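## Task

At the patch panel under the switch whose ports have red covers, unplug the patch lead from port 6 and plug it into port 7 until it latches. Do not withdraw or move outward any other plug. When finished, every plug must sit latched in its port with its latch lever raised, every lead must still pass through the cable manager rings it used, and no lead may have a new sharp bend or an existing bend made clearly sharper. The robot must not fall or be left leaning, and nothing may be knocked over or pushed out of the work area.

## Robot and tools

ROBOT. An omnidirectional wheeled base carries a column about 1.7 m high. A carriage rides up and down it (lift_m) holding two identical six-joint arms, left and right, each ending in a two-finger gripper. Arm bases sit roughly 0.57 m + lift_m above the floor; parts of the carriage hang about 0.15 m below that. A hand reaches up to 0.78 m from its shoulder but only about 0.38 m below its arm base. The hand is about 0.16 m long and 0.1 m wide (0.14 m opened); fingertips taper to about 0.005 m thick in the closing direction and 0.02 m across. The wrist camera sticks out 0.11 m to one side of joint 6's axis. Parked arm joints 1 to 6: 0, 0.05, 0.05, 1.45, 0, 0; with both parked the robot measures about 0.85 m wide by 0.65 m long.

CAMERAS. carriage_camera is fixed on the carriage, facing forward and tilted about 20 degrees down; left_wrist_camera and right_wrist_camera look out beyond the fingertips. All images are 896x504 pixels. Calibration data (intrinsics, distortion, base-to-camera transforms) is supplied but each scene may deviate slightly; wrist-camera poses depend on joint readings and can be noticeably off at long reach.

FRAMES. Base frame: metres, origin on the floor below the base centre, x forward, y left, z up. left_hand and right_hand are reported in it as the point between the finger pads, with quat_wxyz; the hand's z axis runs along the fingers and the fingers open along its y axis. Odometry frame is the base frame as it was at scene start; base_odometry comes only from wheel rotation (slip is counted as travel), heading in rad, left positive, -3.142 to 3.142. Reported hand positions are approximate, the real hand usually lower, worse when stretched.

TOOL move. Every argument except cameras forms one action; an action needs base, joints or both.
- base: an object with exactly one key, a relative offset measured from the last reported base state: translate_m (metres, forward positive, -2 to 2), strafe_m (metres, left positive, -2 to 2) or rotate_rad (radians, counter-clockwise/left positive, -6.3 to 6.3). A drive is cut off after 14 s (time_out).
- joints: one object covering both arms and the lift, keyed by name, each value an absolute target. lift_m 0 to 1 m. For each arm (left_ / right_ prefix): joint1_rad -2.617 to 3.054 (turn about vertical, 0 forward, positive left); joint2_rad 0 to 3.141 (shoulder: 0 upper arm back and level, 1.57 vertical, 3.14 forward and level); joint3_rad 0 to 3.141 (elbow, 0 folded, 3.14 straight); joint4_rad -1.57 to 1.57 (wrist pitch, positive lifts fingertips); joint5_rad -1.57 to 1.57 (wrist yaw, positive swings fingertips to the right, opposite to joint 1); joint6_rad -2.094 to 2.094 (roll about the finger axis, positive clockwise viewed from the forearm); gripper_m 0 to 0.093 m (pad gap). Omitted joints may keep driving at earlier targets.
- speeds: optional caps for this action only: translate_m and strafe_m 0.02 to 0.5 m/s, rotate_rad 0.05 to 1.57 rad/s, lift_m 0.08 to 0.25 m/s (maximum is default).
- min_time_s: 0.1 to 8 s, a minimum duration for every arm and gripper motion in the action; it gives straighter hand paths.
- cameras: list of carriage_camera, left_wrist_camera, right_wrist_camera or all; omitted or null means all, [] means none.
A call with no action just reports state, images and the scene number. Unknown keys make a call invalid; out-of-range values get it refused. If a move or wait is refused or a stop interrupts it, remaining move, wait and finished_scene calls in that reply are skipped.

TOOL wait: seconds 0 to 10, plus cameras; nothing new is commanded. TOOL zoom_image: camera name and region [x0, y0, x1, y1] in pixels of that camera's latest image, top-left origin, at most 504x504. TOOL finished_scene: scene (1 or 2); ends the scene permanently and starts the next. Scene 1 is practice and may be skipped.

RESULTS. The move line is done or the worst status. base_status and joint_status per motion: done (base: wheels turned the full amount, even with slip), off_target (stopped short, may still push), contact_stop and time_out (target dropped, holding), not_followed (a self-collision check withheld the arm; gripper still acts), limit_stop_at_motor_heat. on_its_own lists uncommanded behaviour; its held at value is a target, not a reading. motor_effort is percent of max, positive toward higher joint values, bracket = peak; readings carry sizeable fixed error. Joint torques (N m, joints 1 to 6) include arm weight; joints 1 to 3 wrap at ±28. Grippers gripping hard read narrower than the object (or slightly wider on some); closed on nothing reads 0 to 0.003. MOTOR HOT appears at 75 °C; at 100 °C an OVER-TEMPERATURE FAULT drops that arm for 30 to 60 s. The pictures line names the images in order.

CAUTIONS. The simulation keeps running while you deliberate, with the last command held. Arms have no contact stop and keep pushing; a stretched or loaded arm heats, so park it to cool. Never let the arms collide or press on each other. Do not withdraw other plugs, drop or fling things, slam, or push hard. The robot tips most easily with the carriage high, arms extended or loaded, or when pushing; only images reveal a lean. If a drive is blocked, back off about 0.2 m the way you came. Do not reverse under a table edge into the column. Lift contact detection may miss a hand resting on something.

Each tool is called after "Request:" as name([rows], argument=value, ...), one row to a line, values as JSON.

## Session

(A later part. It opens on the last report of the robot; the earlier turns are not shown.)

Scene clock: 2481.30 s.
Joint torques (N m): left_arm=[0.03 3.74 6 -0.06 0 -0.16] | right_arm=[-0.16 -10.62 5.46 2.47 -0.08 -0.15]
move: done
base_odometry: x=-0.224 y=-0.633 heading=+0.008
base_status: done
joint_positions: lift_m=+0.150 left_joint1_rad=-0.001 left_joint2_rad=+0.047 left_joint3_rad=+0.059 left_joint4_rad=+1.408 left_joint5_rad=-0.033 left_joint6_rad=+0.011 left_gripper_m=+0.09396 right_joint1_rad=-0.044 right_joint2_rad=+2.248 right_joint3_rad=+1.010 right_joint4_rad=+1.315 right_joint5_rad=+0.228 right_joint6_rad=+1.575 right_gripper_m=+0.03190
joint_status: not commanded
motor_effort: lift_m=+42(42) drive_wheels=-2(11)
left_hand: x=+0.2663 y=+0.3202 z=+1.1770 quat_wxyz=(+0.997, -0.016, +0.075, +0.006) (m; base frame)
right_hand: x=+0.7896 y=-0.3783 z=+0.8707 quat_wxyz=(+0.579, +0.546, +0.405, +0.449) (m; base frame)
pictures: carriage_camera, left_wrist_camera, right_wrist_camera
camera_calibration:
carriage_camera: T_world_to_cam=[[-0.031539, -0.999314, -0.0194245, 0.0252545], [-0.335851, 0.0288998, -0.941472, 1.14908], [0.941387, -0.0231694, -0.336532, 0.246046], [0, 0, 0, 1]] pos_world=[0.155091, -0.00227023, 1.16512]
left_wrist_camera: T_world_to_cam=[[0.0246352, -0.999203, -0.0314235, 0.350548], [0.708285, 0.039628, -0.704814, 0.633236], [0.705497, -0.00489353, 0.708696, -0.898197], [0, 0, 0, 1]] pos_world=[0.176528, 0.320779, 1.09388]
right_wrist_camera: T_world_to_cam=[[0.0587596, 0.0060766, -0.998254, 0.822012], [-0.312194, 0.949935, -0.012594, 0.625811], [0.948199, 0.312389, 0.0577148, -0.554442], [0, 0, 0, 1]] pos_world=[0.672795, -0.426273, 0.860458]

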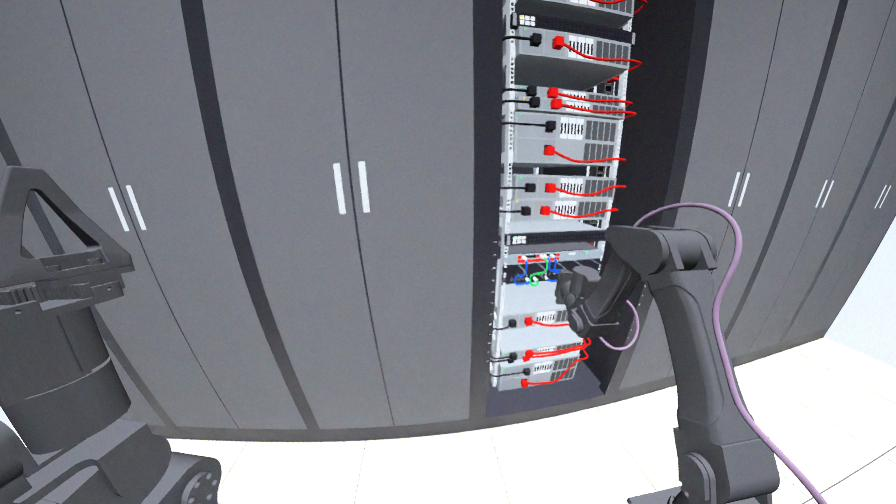

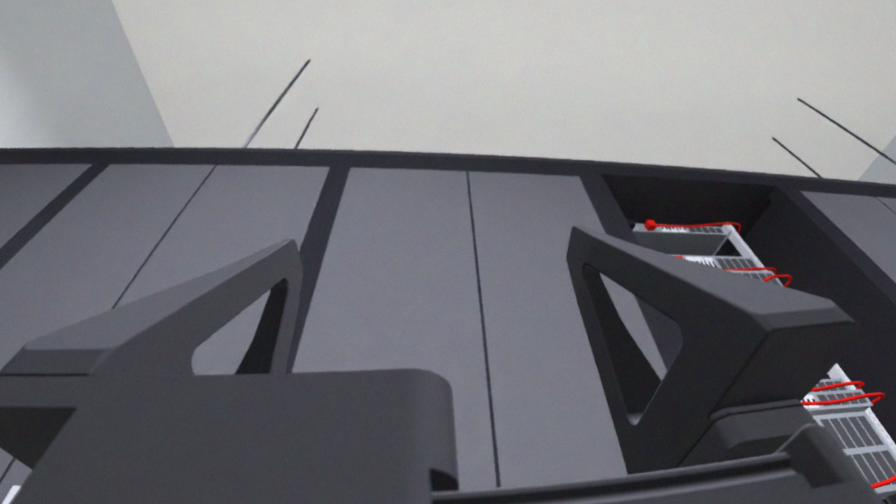

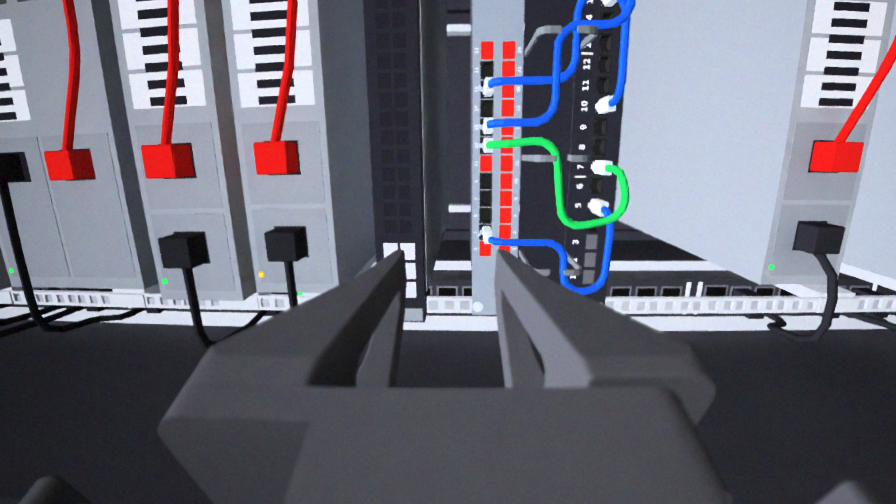

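Request:
move(base={"translate_m": 0.12}, speeds={"translate_m": 0.1}, cameras=["right_wrist_camera"])

Request:
zoom_image(camera="right_wrist_camera", region=[600, 60, 700, 160])

Request:
zoom_image(camera="right_wrist_camera", region=[590, 150, 690, 250])

Scene clock: 2532.83 s.
Joint torques (N m): left_arm=[0.03 3.74 5.9 -0.03 0.01 -0.16] | right_arm=[-0.06 -10.19 5.38 2.4 -0.05 -0.21]
move: done
base_odometry: x=-0.104 y=-0.633 heading=+0.006
base_status: done
joint_positions: lift_m=+0.150 left_joint1_rad=-0.001 left_joint2_rad=+0.047 left_joint3_rad=+0.059 left_joint4_rad=+1.408 left_joint5_rad=-0.033 left_joint6_rad=+0.011 left_gripper_m=+0.09396 right_joint1_rad=-0.044 right_joint2_rad=+2.248 right_joint3_rad=+1.010 right_joint4_rad=+1.315 right_joint5_rad=+0.228 right_joint6_rad=+1.575 right_gripper_m=+0.03190
joint_status: not commanded
motor_effort: lift_m=+42(42) drive_wheels=+13(14)
left_hand: x=+0.2663 y=+0.3202 z=+1.1770 quat_wxyz=(+0.997, -0.016, +0.075, +0.006) (m; base frame)
right_hand: x=+0.7896 y=-0.3783 z=+0.8707 quat_wxyz=(+0.579, +0.546, +0.405, +0.449) (m; base frame)
pictures: right_wrist_camera
camera_calibration:
right_wrist_camera: T_world_to_cam=[[0.0587596, 0.0060766, -0.998254, 0.822012], [-0.312194, 0.949935, -0.012594, 0.625811], [0.948199, 0.312389, 0.0577148, -0.554442], [0, 0, 0, 1]] pos_world=[0.672795, -0.426273, 0.860458]

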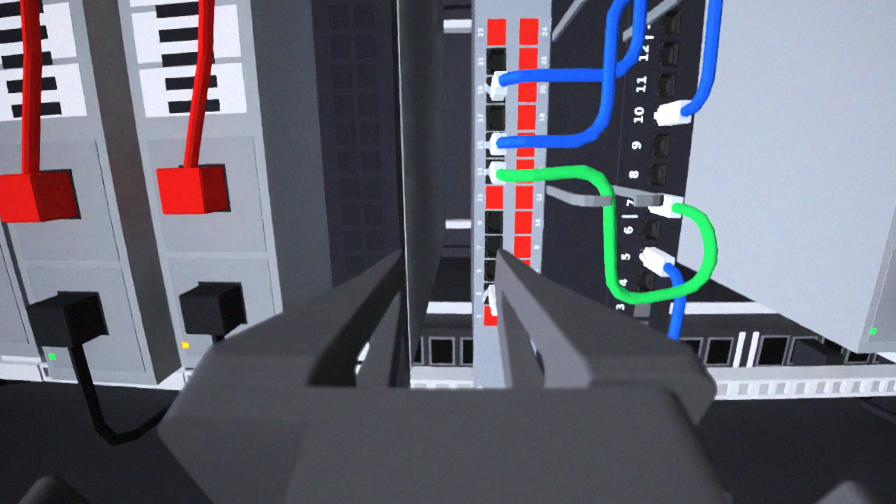

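Scaled by 5.040 from the camera's 896x504 image, which has a finer 1280x720 frame.

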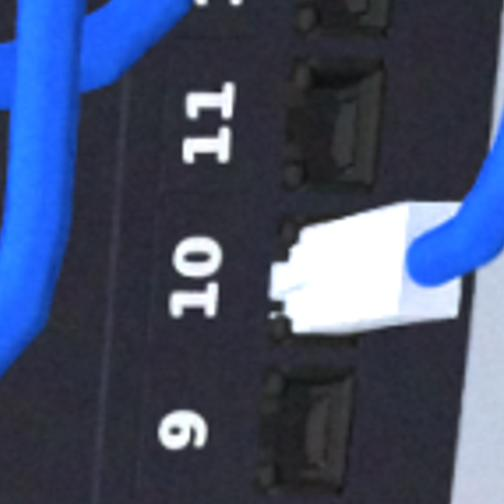

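Scaled by 5.040 from the camera's 896x504 image, which has a finer 1280x720 frame.

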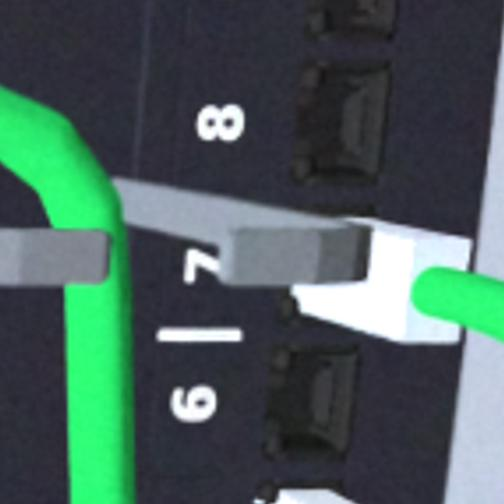

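Request:
zoom_image(camera="right_wrist_camera", region=[640, 82, 700, 142])

Request:
zoom_image(camera="right_wrist_camera", region=[640, 174, 700, 234])

Request:
zoom_image(camera="right_wrist_camera", region=[630, 224, 690, 284])

Scaled by 8.400 from the camera's 896x504 image, which has a finer 1280x720 frame.

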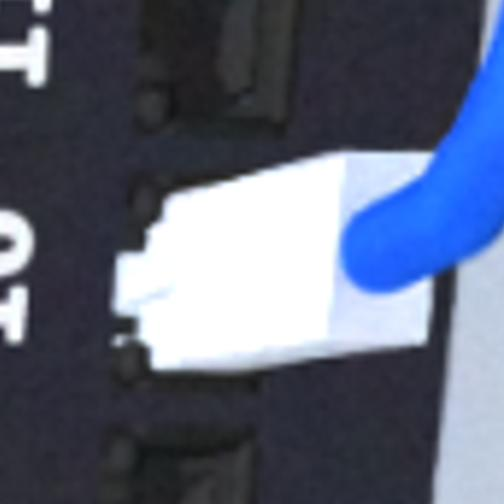

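Scaled by 8.400 from the camera's 896x504 image, which has a finer 1280x720 frame.

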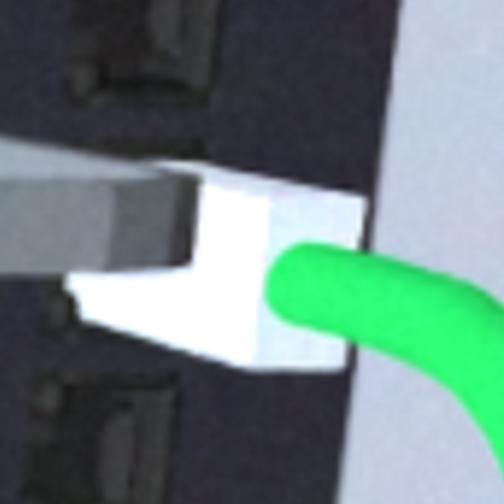

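Scaled by 8.400 from the camera's 896x504 image, which has a finer 1280x720 frame.

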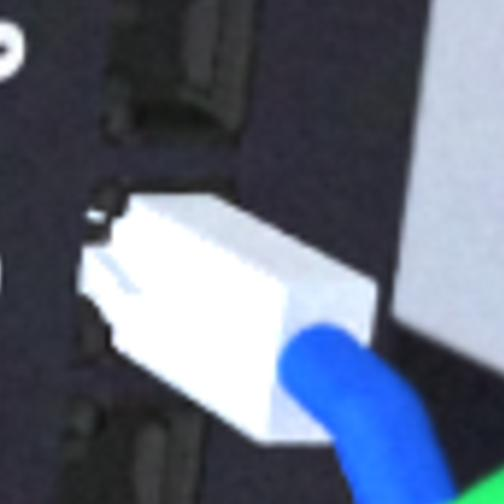

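Request:
move(joints={"lift_m": 0.22}, cameras=["right_wrist_camera"])

Request:
zoom_image(camera="right_wrist_camera", region=[770, 70, 830, 130])

Request:
zoom_image(camera="right_wrist_camera", region=[755, 170, 815, 230])

Request:
zoom_image(camera="right_wrist_camera", region=[740, 220, 800, 280])

Scene clock: 2917.07 s.
Joint torques (N m): left_arm=[0.17 3.69 5.94 -0.03 0.02 -0.15] | right_arm=[-0.05 -10.55 5.33 2.41 -0.06 -0.22]
move: done
base_odometry: x=-0.104 y=-0.633 heading=+0.006
base_status: not commanded
joint_positions: lift_m=+0.220 left_joint1_rad=-0.001 left_joint2_rad=+0.047 left_joint3_rad=+0.059 left_joint4_rad=+1.408 left_joint5_rad=-0.033 left_joint6_rad=+0.011 left_gripper_m=+0.09396 right_joint1_rad=-0.044 right_joint2_rad=+2.248 right_joint3_rad=+1.010 right_joint4_rad=+1.317 right_joint5_rad=+0.228 right_joint6_rad=+1.575 right_gripper_m=+0.03190
joint_status: all done
motor_effort: lift_m=+42(53) drive_wheels=+13(14)
left_hand: x=+0.2663 y=+0.3202 z=+1.2470 quat_wxyz=(+0.997, -0.016, +0.075, +0.006) (m; base frame)
right_hand: x=+0.7896 y=-0.3783 z=+0.9413 quat_wxyz=(+0.579, +0.546, +0.405, +0.450) (m; base frame)
pictures: right_wrist_camera
camera_calibration:
right_wrist_camera: T_world_to_cam=[[0.0610948, 0.00600782, -0.998114, 0.890352], [-0.312131, 0.949945, -0.0133877, 0.627396], [0.948073, 0.31236, 0.0599119, -0.560468], [0, 0, 0, 1]] pos_world=[0.672798, -0.426273, 0.930651]

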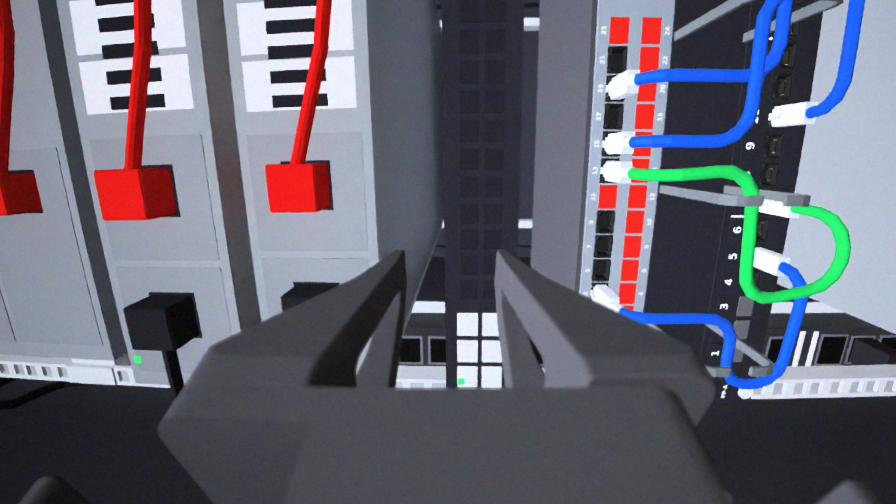

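Scaled by 8.400 from the camera's 896x504 image, which has a finer 1280x720 frame.

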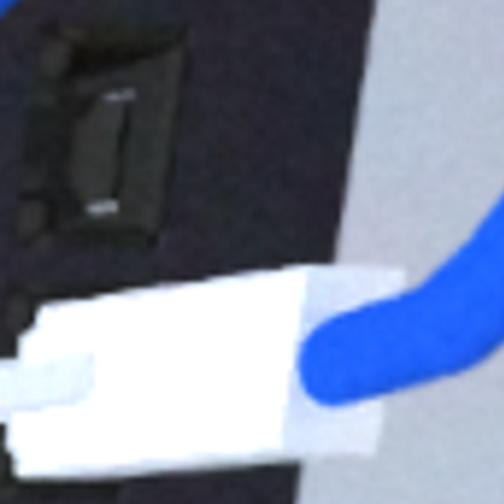

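Scaled by 8.400 from the camera's 896x504 image, which has a finer 1280x720 frame.

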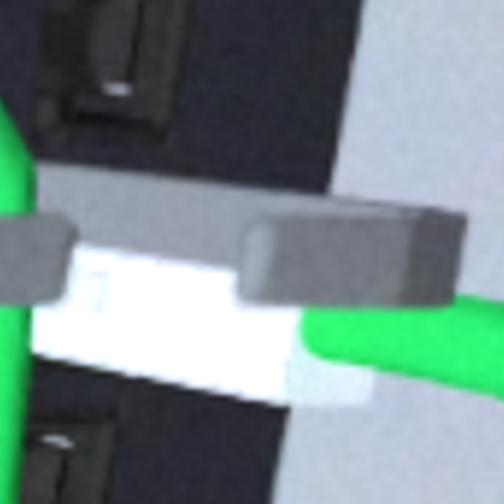

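Scaled by 8.400 from the camera's 896x504 image, which has a finer 1280x720 frame.

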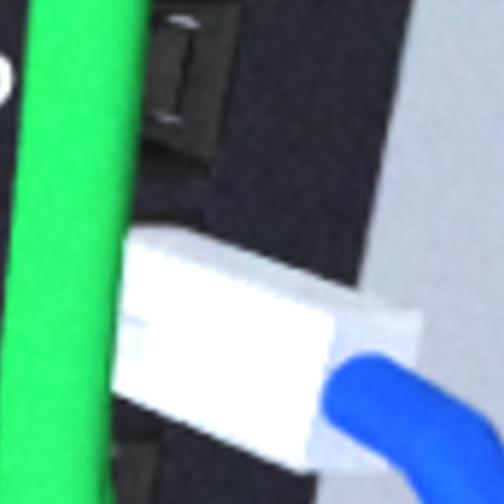

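Request:
move(joints={"lift_m": 0.025}, cameras=[])

Request:
move(base={"translate_m": 0.07}, speeds={"translate_m": 0.07}, cameras=["right_wrist_camera"])

Request:
zoom_image(camera="right_wrist_camera", region=[340, 160, 540, 390])

Scene clock: 3103.00 s.
Joint torques (N m): left_arm=[-0.06 3.64 5.91 -0.03 0.02 -0.15] | right_arm=[-0.12 -10.54 5.14 2.52 -0.13 -0.21]
move: done
base_odometry: x=-0.104 y=-0.633 heading=+0.006
base_status: not commanded
joint_positions: lift_m=+0.025 left_joint1_rad=-0.001 left_joint2_rad=+0.047 left_joint3_rad=+0.059 left_joint4_rad=+1.408 left_joint5_rad=-0.033 left_joint6_rad=+0.011 left_gripper_m=+0.09396 right_joint1_rad=-0.044 right_joint2_rad=+2.248 right_joint3_rad=+1.010 right_joint4_rad=+1.312 right_joint5_rad=+0.228 right_joint6_rad=+1.575 right_gripper_m=+0.03190
joint_status: all done
motor_effort: lift_m=+37(37) drive_wheels=+11(14)
left_hand: x=+0.2663 y=+0.3202 z=+1.0524 quat_wxyz=(+0.997, -0.016, +0.075, +0.006) (m; base frame)
right_hand: x=+0.7898 y=-0.3783 z=+0.7457 quat_wxyz=(+0.579, +0.547, +0.406, +0.449) (m; base frame)
pictures: none
No camera images: "cameras" was empty.

Scene clock: 3104.57 s.
Joint torques (N m): left_arm=[0.05 3.7 5.96 -0.06 0.03 -0.16] | right_arm=[-0.08 -10.4 5.18 2.44 -0.1 -0.17]
move: done
base_odometry: x=-0.034 y=-0.633 heading=+0.005
base_status: done
joint_positions: lift_m=+0.025 left_joint1_rad=-0.001 left_joint2_rad=+0.047 left_joint3_rad=+0.059 left_joint4_rad=+1.409 left_joint5_rad=-0.033 left_joint6_rad=+0.011 left_gripper_m=+0.09396 right_joint1_rad=-0.044 right_joint2_rad=+2.248 right_joint3_rad=+1.010 right_joint4_rad=+1.312 right_joint5_rad=+0.228 right_joint6_rad=+1.575 right_gripper_m=+0.03190
joint_status: not commanded
motor_effort: lift_m=+37(37) drive_wheels=+15(19)
left_hand: x=+0.2661 y=+0.3202 z=+1.0525 quat_wxyz=(+0.997, -0.016, +0.075, +0.006) (m; base frame)
right_hand: x=+0.7898 y=-0.3783 z=+0.7457 quat_wxyz=(+0.579, +0.547, +0.406, +0.449) (m; base frame)
pictures: right_wrist_camera
camera_calibration:
right_wrist_camera: T_world_to_cam=[[0.0565078, 0.00618286, -0.998383, 0.699082], [-0.312223, 0.949936, -0.0117888, 0.623728], [0.948327, 0.312385, 0.0556092, -0.545965], [0, 0, 0, 1]] pos_world=[0.672992, -0.426273, 0.735665]

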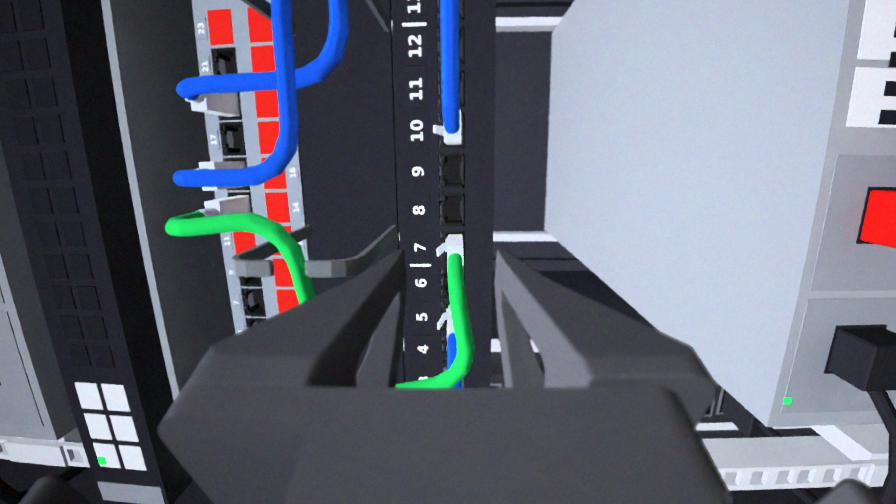

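Scaled by 2.191 from the camera's 896x504 image, which has a finer 1280x720 frame.

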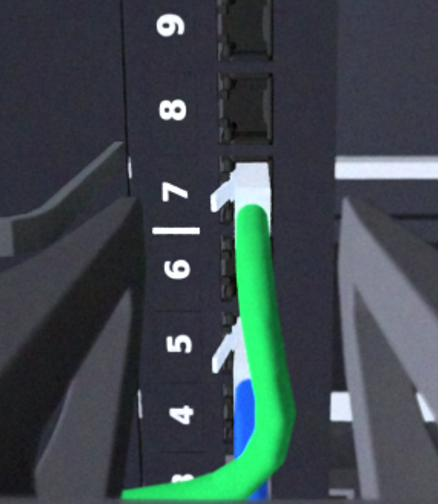

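Request:
move(base={"translate_m": 0.035}, speeds={"translate_m": 0.04}, cameras=["right_wrist_camera"])

Request:
zoom_image(camera="right_wrist_camera", region=[400, 200, 510, 310])

Scene clock: 3113.93 s.
Joint torques (N m): left_arm=[0.05 3.75 5.91 -0.06 0.02 -0.15] | right_arm=[0.05 -10.52 5.19 2.46 -0.08 -0.17]
move: done
base_odometry: x=+0.001 y=-0.633 heading=+0.004
base_status: done
joint_positions: lift_m=+0.025 left_joint1_rad=-0.001 left_joint2_rad=+0.047 left_joint3_rad=+0.059 left_joint4_rad=+1.410 left_joint5_rad=-0.033 left_joint6_rad=+0.011 left_gripper_m=+0.09396 right_joint1_rad=-0.044 right_joint2_rad=+2.248 right_joint3_rad=+1.010 right_joint4_rad=+1.312 right_joint5_rad=+0.228 right_joint6_rad=+1.575 right_gripper_m=+0.03190
joint_status: not commanded
motor_effort: lift_m=+37(37) drive_wheels=+10(22)
left_hand: x=+0.2659 y=+0.3203 z=+1.0525 quat_wxyz=(+0.997, -0.016, +0.074, +0.006) (m; base frame)
right_hand: x=+0.7898 y=-0.3783 z=+0.7457 quat_wxyz=(+0.579, +0.547, +0.406, +0.449) (m; base frame)
pictures: right_wrist_camera
camera_calibration:
right_wrist_camera: T_world_to_cam=[[0.0565078, 0.00618286, -0.998383, 0.699082], [-0.312223, 0.949936, -0.0117888, 0.623728], [0.948327, 0.312385, 0.0556092, -0.545965], [0, 0, 0, 1]] pos_world=[0.672992, -0.426273, 0.735665]

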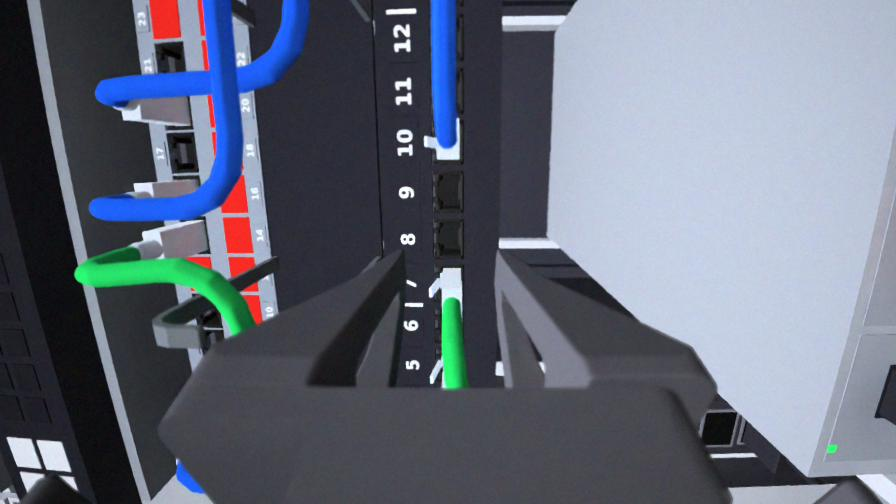

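Scaled by 4.582 from the camera's 896x504 image, which has a finer 1280x720 frame.

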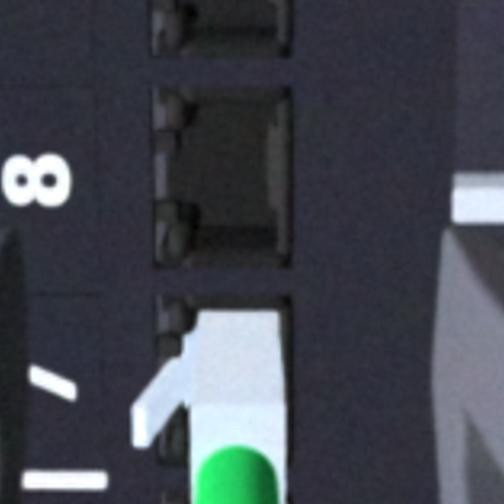

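Request:
move(base={"translate_m": 0.014}, speeds={"translate_m": 0.02}, cameras=["right_wrist_camera"])

Request:
zoom_image(camera="right_wrist_camera", region=[390, 210, 520, 340])

Scene clock: 3132.97 s.
Joint torques (N m): left_arm=[0.03 3.75 5.94 -0.04 0.03 -0.16] | right_arm=[-0.03 -10.39 5.23 2.61 -0.14 -0.22]
move: done
base_odometry: x=+0.015 y=-0.633 heading=+0.003
base_status: done
joint_positions: lift_m=+0.025 left_joint1_rad=-0.001 left_joint2_rad=+0.047 left_joint3_rad=+0.059 left_joint4_rad=+1.409 left_joint5_rad=-0.034 left_joint6_rad=+0.011 left_gripper_m=+0.09396 right_joint1_rad=-0.044 right_joint2_rad=+2.248 right_joint3_rad=+1.010 right_joint4_rad=+1.304 right_joint5_rad=+0.231 right_joint6_rad=+1.575 right_gripper_m=+0.03190
joint_status: not commanded
motor_effort: lift_m=+37(37) drive_wheels=+10(18)
left_hand: x=+0.2661 y=+0.3203 z=+1.0525 quat_wxyz=(+0.997, -0.016, +0.075, +0.006) (m; base frame)
right_hand: x=+0.7898 y=-0.3789 z=+0.7439 quat_wxyz=(+0.578, +0.550, +0.407, +0.446) (m; base frame)
pictures: right_wrist_camera
camera_calibration:
right_wrist_camera: T_world_to_cam=[[0.048958, 0.00657881, -0.998779, 0.703659], [-0.309018, 0.951015, -0.0088832, 0.619999], [0.949795, 0.309076, 0.0485927, -0.542895], [0, 0, 0, 1]] pos_world=[0.67278, -0.426461, 0.734688]

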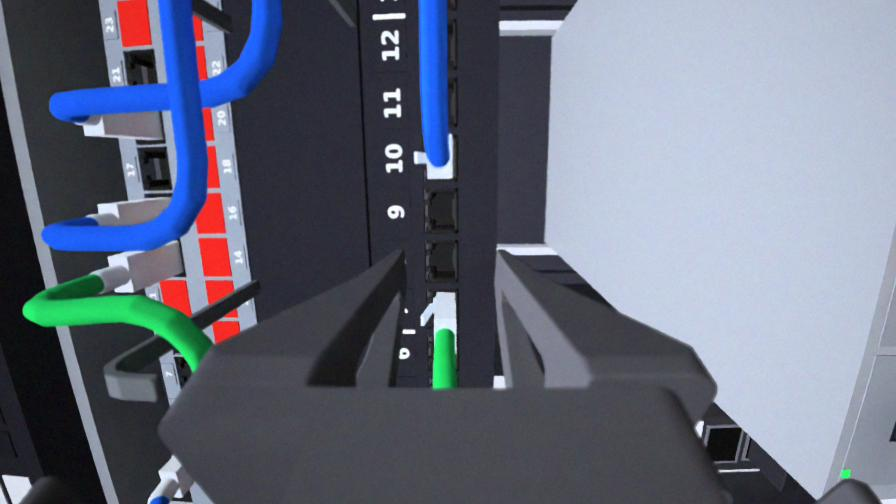

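Scaled by 3.877 from the camera's 896x504 image, which has a finer 1280x720 frame.

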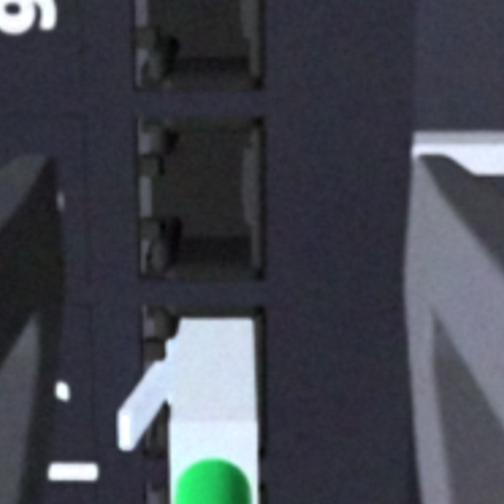

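Request:
move(joints={"lift_m": 0.027, "right_gripper_m": 0.013}, min_time_s=1.0, cameras=["right_wrist_camera"])

Request:
zoom_image(camera="right_wrist_camera", region=[390, 210, 520, 340])

Scene clock: 3145.43 s.
Joint torques (N m): left_arm=[0.02 3.75 5.9 -0.05 0.02 -0.15] | right_arm=[-0.05 -10.48 5.12 2.53 -0.12 -0.24]
move: done
base_odometry: x=+0.015 y=-0.633 heading=+0.003
base_status: not commanded
joint_positions: lift_m=+0.027 left_joint1_rad=-0.001 left_joint2_rad=+0.047 left_joint3_rad=+0.059 left_joint4_rad=+1.409 left_joint5_rad=-0.034 left_joint6_rad=+0.011 left_gripper_m=+0.09396 right_joint1_rad=-0.044 right_joint2_rad=+2.248 right_joint3_rad=+1.010 right_joint4_rad=+1.307 right_joint5_rad=+0.230 right_joint6_rad=+1.576 right_gripper_m=+0.01311
joint_status: all done
motor_effort: lift_m=+44(49) drive_wheels=+10(11)
left_hand: x=+0.2661 y=+0.3203 z=+1.0538 quat_wxyz=(+0.997, -0.016, +0.075, +0.006) (m; base frame)
right_hand: x=+0.7898 y=-0.3788 z=+0.7459 quat_wxyz=(+0.578, +0.549, +0.406, +0.447) (m; base frame)
pictures: right_wrist_camera
camera_calibration:
right_wrist_camera: T_world_to_cam=[[0.0516503, 0.00676031, -0.998642, 0.703513], [-0.309726, 0.950777, -0.00958293, 0.620908], [0.949422, 0.309801, 0.0512018, -0.544341], [0, 0, 0, 1]] pos_world=[0.672784, -0.426464, 0.73638]

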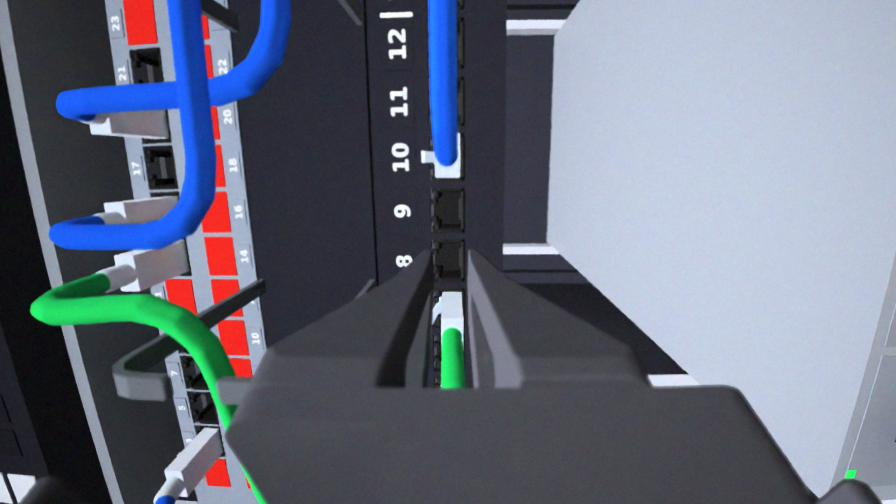

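Scaled by 3.877 from the camera's 896x504 image, which has a finer 1280x720 frame.

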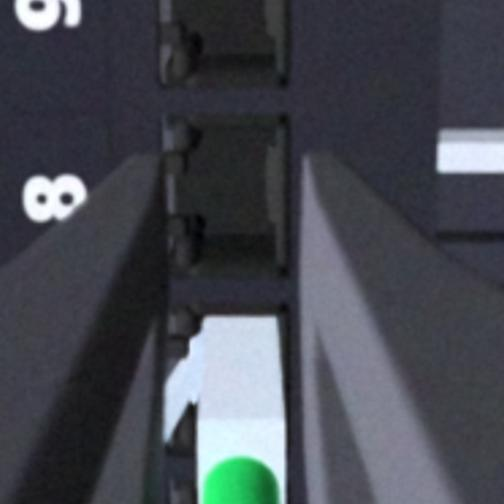

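Request:
move(joints={"right_gripper_m": 0.0}, min_time_s=1.5, cameras=["right_wrist_camera"])

Request:
zoom_image(camera="right_wrist_camera", region=[400, 230, 500, 330])

Scene clock: 3155.20 s.
Joint torques (N m): left_arm=[0.01 3.73 5.96 -0.05 0.02 -0.15] | right_arm=[-0.17 -10.44 5.31 2.56 -0.06 -0.19]
move: off_target
base_odometry: x=+0.015 y=-0.633 heading=+0.003
base_status: not commanded
joint_positions: lift_m=+0.027 left_joint1_rad=-0.001 left_joint2_rad=+0.047 left_joint3_rad=+0.059 left_joint4_rad=+1.409 left_joint5_rad=-0.034 left_joint6_rad=+0.011 left_gripper_m=+0.09396 right_joint1_rad=-0.044 right_joint2_rad=+2.248 right_joint3_rad=+1.010 right_joint4_rad=+1.308 right_joint5_rad=+0.230 right_joint6_rad=+1.576 right_gripper_m=+0.00625
joint_status: right_gripper_m off_target (ended at +0.00627, target +0.00000)
motor_effort: lift_m=+44(44) drive_wheels=+9(12)
left_hand: x=+0.2661 y=+0.3203 z=+1.0538 quat_wxyz=(+0.997, -0.016, +0.075, +0.006) (m; base frame)
right_hand: x=+0.7898 y=-0.3787 z=+0.7462 quat_wxyz=(+0.578, +0.548, +0.406, +0.447) (m; base frame)
pictures: right_wrist_camera
camera_calibration:
right_wrist_camera: T_world_to_cam=[[0.0528197, 0.00673779, -0.998581, 0.702762], [-0.310107, 0.950649, -0.00998867, 0.621347], [0.949233, 0.310195, 0.0523024, -0.544989], [0, 0, 0, 1]] pos_world=[0.672886, -0.426365, 0.736476]

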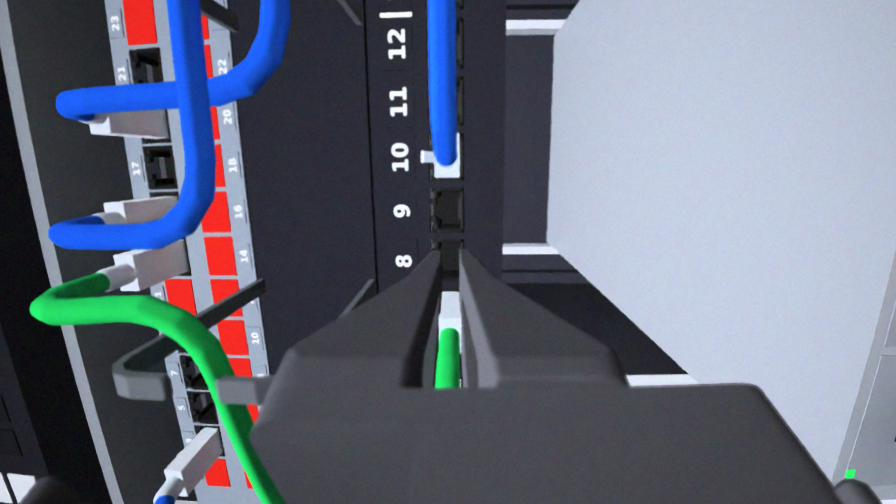

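Scaled by 5.040 from the camera's 896x504 image, which has a finer 1280x720 frame.

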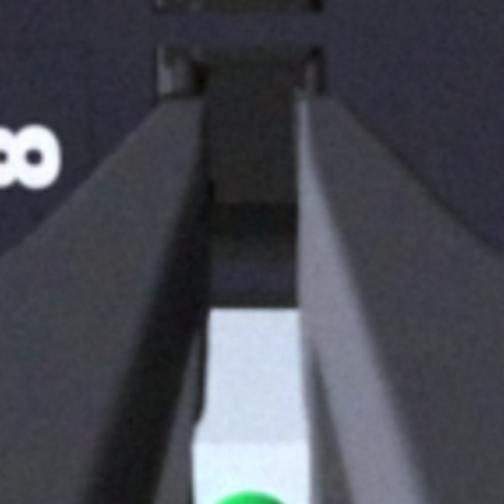

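Request:
move(base={"translate_m": 0.005}, joints={"lift_m": 0.029}, speeds={"translate_m": 0.02}, cameras=["right_wrist_camera"])

Request:
zoom_image(camera="right_wrist_camera", region=[400, 230, 500, 330])

Scene clock: 3178.23 s.
Joint torques (N m): left_arm=[0.03 3.75 5.93 -0.04 0.03 -0.15] | right_arm=[-0.18 -10.59 6.54 2.29 -0.15 -0.16]
move: done
base_odometry: x=+0.020 y=-0.633 heading=+0.002
base_status: done
joint_positions: lift_m=+0.029 left_joint1_rad=-0.001 left_joint2_rad=+0.047 left_joint3_rad=+0.059 left_joint4_rad=+1.408 left_joint5_rad=-0.034 left_joint6_rad=+0.011 left_gripper_m=+0.09396 right_joint1_rad=-0.044 right_joint2_rad=+2.248 right_joint3_rad=+0.992 right_joint4_rad=+1.326 right_joint5_rad=+0.236 right_joint6_rad=+1.576 right_gripper_m=+0.00625
joint_status: all done
motor_effort: lift_m=+44(51) drive_wheels=+12(15)
left_hand: x=+0.2663 y=+0.3204 z=+1.0558 quat_wxyz=(+0.997, -0.017, +0.075, +0.006) (m; base frame)
right_hand: x=+0.7856 y=-0.3795 z=+0.7457 quat_wxyz=(+0.579, +0.550, +0.404, +0.446) (m; base frame)
pictures: right_wrist_camera
camera_calibration:
right_wrist_camera: T_world_to_cam=[[0.0528313, 0.00682577, -0.99858, 0.702531], [-0.304312, 0.952524, -0.00958912, 0.616749], [0.951106, 0.304387, 0.0524003, -0.544433], [0, 0, 0, 1]] pos_world=[0.668382, -0.426546, 0.735976]

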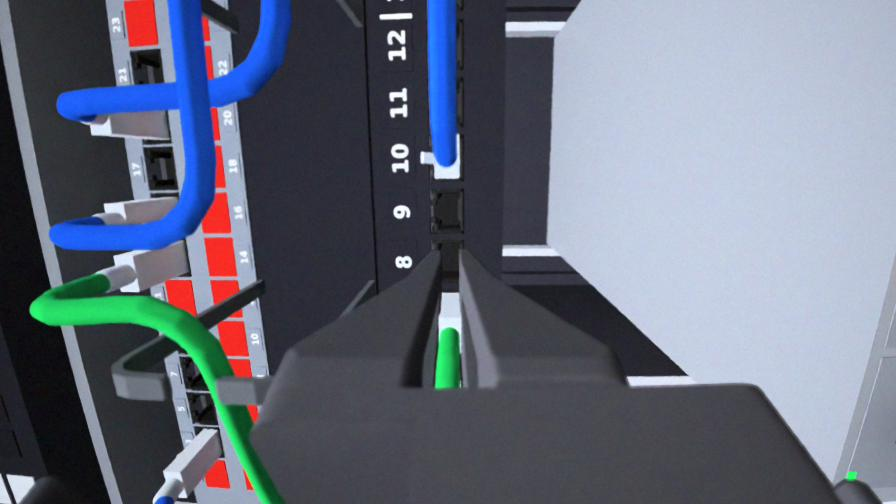

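Scaled by 5.040 from the camera's 896x504 image, which has a finer 1280x720 frame.

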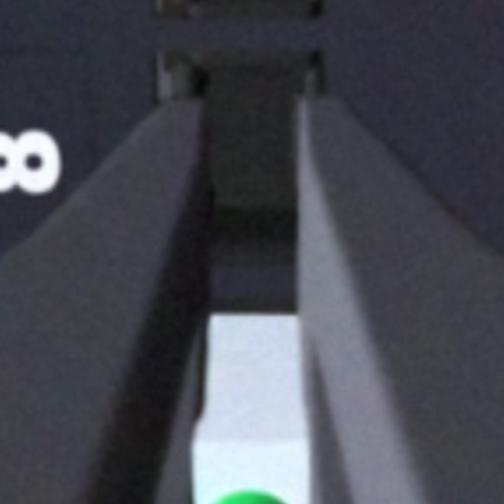

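Request:
move(base={"translate_m": 0.005}, joints={"lift_m": 0.031}, speeds={"translate_m": 0.02}, cameras=["right_wrist_camera"])

Request:
zoom_image(camera="right_wrist_camera", region=[400, 230, 500, 330])

Scene clock: 3188.03 s.
Joint torques (N m): left_arm=[-0.08 3.7 5.94 0.01 0.03 -0.16] | right_arm=[-0.06 -10.26 8.08 2.08 -0.29 -0.24]
move: done
base_odometry: x=+0.024 y=-0.634 heading=+0.001
base_status: done
joint_positions: lift_m=+0.031 left_joint1_rad=-0.001 left_joint2_rad=+0.047 left_joint3_rad=+0.059 left_joint4_rad=+1.408 left_joint5_rad=-0.034 left_joint6_rad=+0.011 left_gripper_m=+0.09396 right_joint1_rad=-0.044 right_joint2_rad=+2.248 right_joint3_rad=+0.974 right_joint4_rad=+1.345 right_joint5_rad=+0.245 right_joint6_rad=+1.576 right_gripper_m=+0.00625
joint_status: all done
motor_effort: lift_m=+44(48) drive_wheels=+10(16)
left_hand: x=+0.2663 y=+0.3204 z=+1.0578 quat_wxyz=(+0.997, -0.017, +0.075, +0.006) (m; base frame)
right_hand: x=+0.7813 y=-0.3807 z=+0.7455 quat_wxyz=(+0.581, +0.552, +0.402, +0.443) (m; base frame)
pictures: right_wrist_camera
camera_calibration:
right_wrist_camera: T_world_to_cam=[[0.0537577, 0.00696651, -0.99853, 0.701886], [-0.296337, 0.955038, -0.00929077, 0.61104], [0.953569, 0.296401, 0.0534051, -0.545672], [0, 0, 0, 1]] pos_world=[0.663678, -0.426719, 0.735673]

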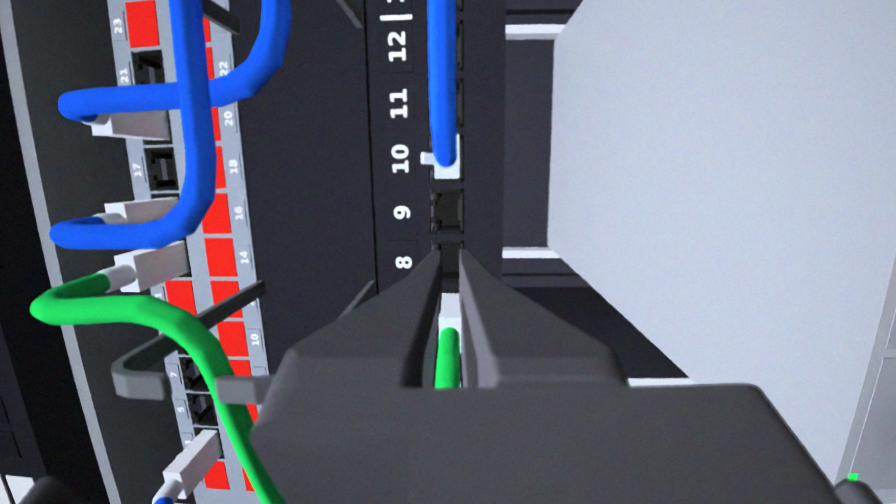

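Scaled by 5.040 from the camera's 896x504 image, which has a finer 1280x720 frame.

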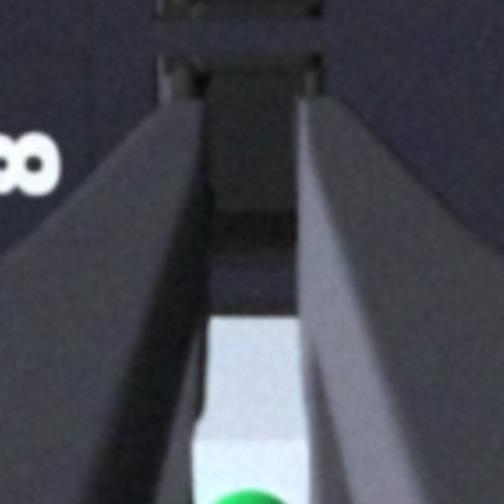

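Request:
move(base={"translate_m": 0.006}, joints={"lift_m": 0.0335}, speeds={"translate_m": 0.02}, cameras=["right_wrist_camera"])

Request:
zoom_image(camera="right_wrist_camera", region=[400, 230, 500, 330])

Scene clock: 3215.03 s.
Joint torques (N m): left_arm=[-0.01 3.73 5.93 -0.03 0.02 -0.15] | right_arm=[-0.23 -10.4 10 1.86 -0.41 -0.25]
move: done
base_odometry: x=+0.030 y=-0.634 heading=+0.000
base_status: done
joint_positions: lift_m=+0.033 left_joint1_rad=-0.001 left_joint2_rad=+0.047 left_joint3_rad=+0.059 left_joint4_rad=+1.408 left_joint5_rad=-0.034 left_joint6_rad=+0.011 left_gripper_m=+0.09396 right_joint1_rad=-0.041 right_joint2_rad=+2.248 right_joint3_rad=+0.952 right_joint4_rad=+1.367 right_joint5_rad=+0.252 right_joint6_rad=+1.576 right_gripper_m=+0.00625
joint_status: all done
motor_effort: lift_m=+44(52) drive_wheels=+12(17)
left_hand: x=+0.2663 y=+0.3204 z=+1.0603 quat_wxyz=(+0.997, -0.017, +0.075, +0.006) (m; base frame)
right_hand: x=+0.7764 y=-0.3798 z=+0.7453 quat_wxyz=(+0.582, +0.552, +0.401, +0.443) (m; base frame)
pictures: right_wrist_camera
camera_calibration:
right_wrist_camera: T_world_to_cam=[[0.0541442, 0.00729402, -0.998506, 0.701812], [-0.292664, 0.956174, -0.00888498, 0.606067], [0.954681, 0.292708, 0.053906, -0.543952], [0, 0, 0, 1]] pos_world=[0.658676, -0.425406, 0.735471]

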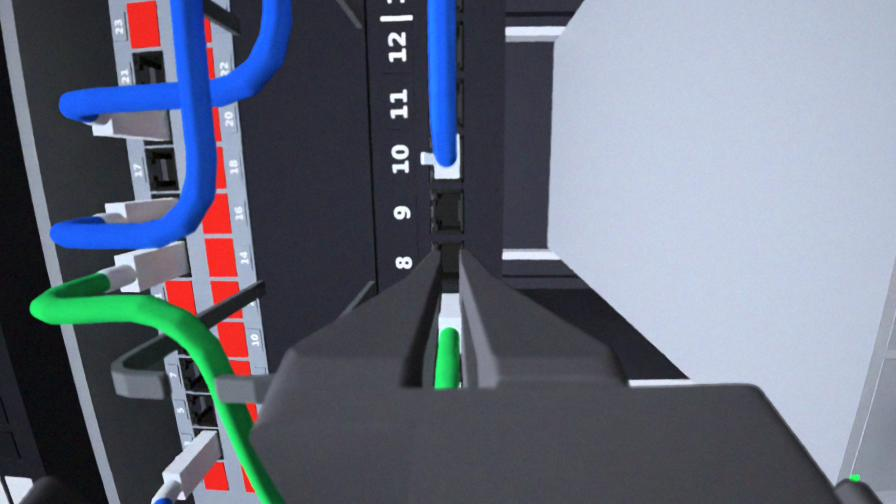

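Scaled by 5.040 from the camera's 896x504 image, which has a finer 1280x720 frame.

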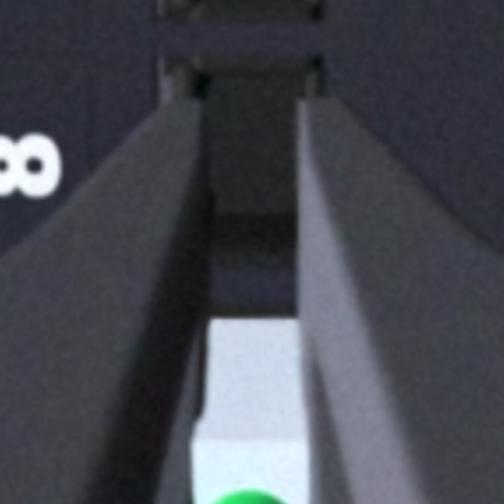

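Request:
move(base={"translate_m": -0.015}, joints={"lift_m": 0.027}, speeds={"translate_m": 0.03}, cameras=["right_wrist_camera"])

Request:
zoom_image(camera="right_wrist_camera", region=[400, 230, 500, 330])

Scene clock: 3266.40 s.
Joint torques (N m): left_arm=[0.02 3.77 6.01 -0.03 0.02 -0.15] | right_arm=[-0.32 -10.62 5.33 2.54 -0.06 -0.29]
move: done
base_odometry: x=+0.015 y=-0.634 heading=+0.000
base_status: done
joint_positions: lift_m=+0.027 left_joint1_rad=-0.001 left_joint2_rad=+0.047 left_joint3_rad=+0.059 left_joint4_rad=+1.408 left_joint5_rad=-0.034 left_joint6_rad=+0.011 left_gripper_m=+0.09396 right_joint1_rad=-0.041 right_joint2_rad=+2.248 right_joint3_rad=+1.011 right_joint4_rad=+1.303 right_joint5_rad=+0.229 right_joint6_rad=+1.576 right_gripper_m=+0.00624
joint_status: all done
motor_effort: lift_m=+36(37) drive_wheels=-2(6)
left_hand: x=+0.2665 y=+0.3204 z=+1.0545 quat_wxyz=(+0.997, -0.017, +0.075, +0.006) (m; base frame)
right_hand: x=+0.7902 y=-0.3764 z=+0.7458 quat_wxyz=(+0.576, +0.549, +0.409, +0.447) (m; base frame)
pictures: right_wrist_camera
camera_calibration:
right_wrist_camera: T_world_to_cam=[[0.0481951, 0.00714874, -0.998812, 0.706393], [-0.314481, 0.949227, -0.00838062, 0.621088], [0.94804, 0.314511, 0.0479962, -0.54028], [0, 0, 0, 1]] pos_world=[0.673483, -0.424679, 0.73669]

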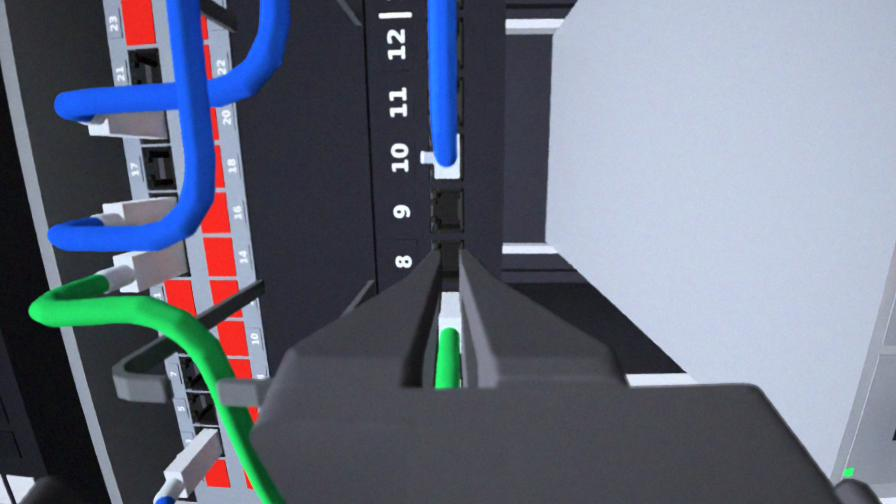

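Scaled by 5.040 from the camera's 896x504 image, which has a finer 1280x720 frame.

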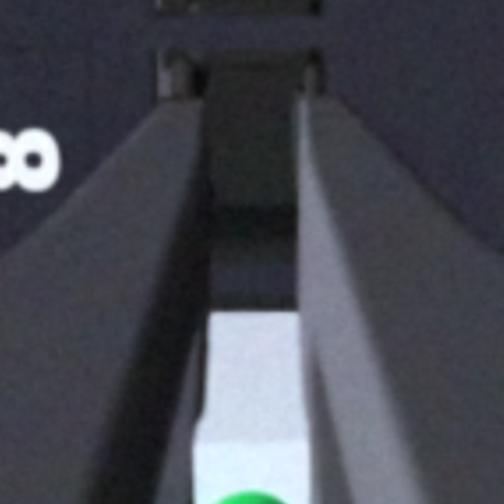

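Request:
move(joints={"right_gripper_m": 0.014}, min_time_s=0.6, cameras=[])

Request:
move(base={"translate_m": -0.007}, speeds={"translate_m": 0.02}, cameras=["right_wrist_camera"])

Request:
zoom_image(camera="right_wrist_camera", region=[400, 220, 500, 320])

Scene clock: 3283.30 s.
Joint torques (N m): left_arm=[0.01 3.71 5.93 -0.03 0.03 -0.15] | right_arm=[-0.32 -10.48 5.26 2.52 -0.06 -0.2]
move: done
base_odometry: x=+0.015 y=-0.634 heading=+0.000
base_status: not commanded
joint_positions: lift_m=+0.027 left_joint1_rad=-0.001 left_joint2_rad=+0.047 left_joint3_rad=+0.059 left_joint4_rad=+1.408 left_joint5_rad=-0.034 left_joint6_rad=+0.011 left_gripper_m=+0.09396 right_joint1_rad=-0.041 right_joint2_rad=+2.248 right_joint3_rad=+1.011 right_joint4_rad=+1.306 right_joint5_rad=+0.229 right_joint6_rad=+1.576 right_gripper_m=+0.01392
joint_status: all done
motor_effort: lift_m=+36(36) drive_wheels=+0(2)
left_hand: x=+0.2665 y=+0.3204 z=+1.0545 quat_wxyz=(+0.997, -0.017, +0.075, +0.006) (m; base frame)
right_hand: x=+0.7902 y=-0.3764 z=+0.7466 quat_wxyz=(+0.577, +0.548, +0.408, +0.448) (m; base frame)
pictures: none
No camera images: "cameras" was empty.

Scene clock: 3284.03 s.
Joint torques (N m): left_arm=[0.02 3.88 5.98 -0.04 0.02 -0.15] | right_arm=[-0.53 -10.52 5.19 2.55 -0.07 -0.22]
move: done
base_odometry: x=+0.008 y=-0.633 heading=+0.001
base_status: done
joint_positions: lift_m=+0.027 left_joint1_rad=-0.001 left_joint2_rad=+0.047 left_joint3_rad=+0.059 left_joint4_rad=+1.408 left_joint5_rad=-0.034 left_joint6_rad=+0.011 left_gripper_m=+0.09396 right_joint1_rad=-0.041 right_joint2_rad=+2.248 right_joint3_rad=+1.011 right_joint4_rad=+1.306 right_joint5_rad=+0.229 right_joint6_rad=+1.576 right_gripper_m=+0.01392
joint_status: not commanded
motor_effort: lift_m=+36(36) drive_wheels=-5(9)
left_hand: x=+0.2665 y=+0.3204 z=+1.0545 quat_wxyz=(+0.997, -0.017, +0.075, +0.006) (m; base frame)
right_hand: x=+0.7902 y=-0.3764 z=+0.7466 quat_wxyz=(+0.577, +0.548, +0.408, +0.448) (m; base frame)
pictures: right_wrist_camera
camera_calibration:
right_wrist_camera: T_world_to_cam=[[0.0511982, 0.00700467, -0.998664, 0.70459], [-0.314829, 0.949101, -0.00948318, 0.622088], [0.947767, 0.314894, 0.0507975, -0.542021], [0, 0, 0, 1]] pos_world=[0.673487, -0.42468, 0.737081]

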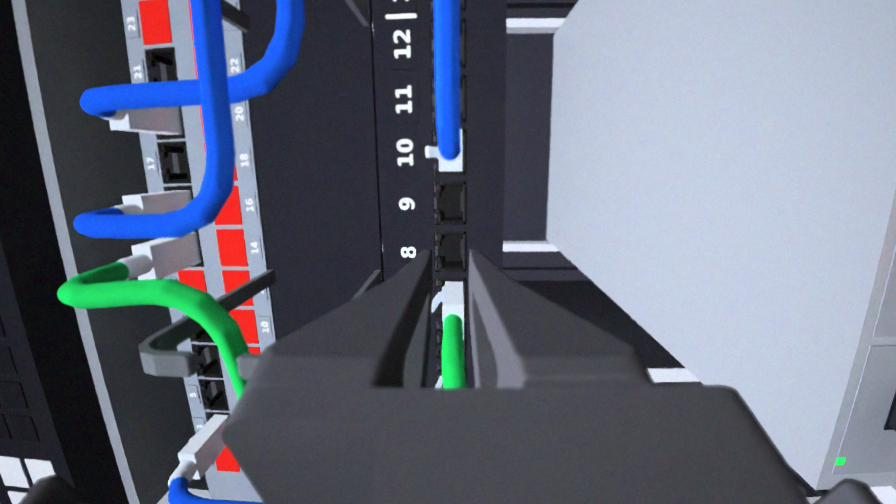

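Scaled by 5.040 from the camera's 896x504 image, which has a finer 1280x720 frame.

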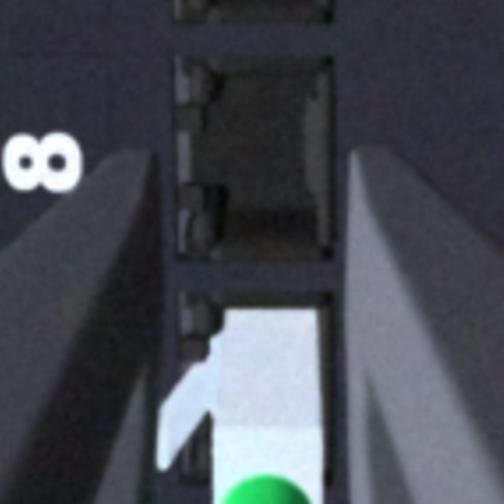

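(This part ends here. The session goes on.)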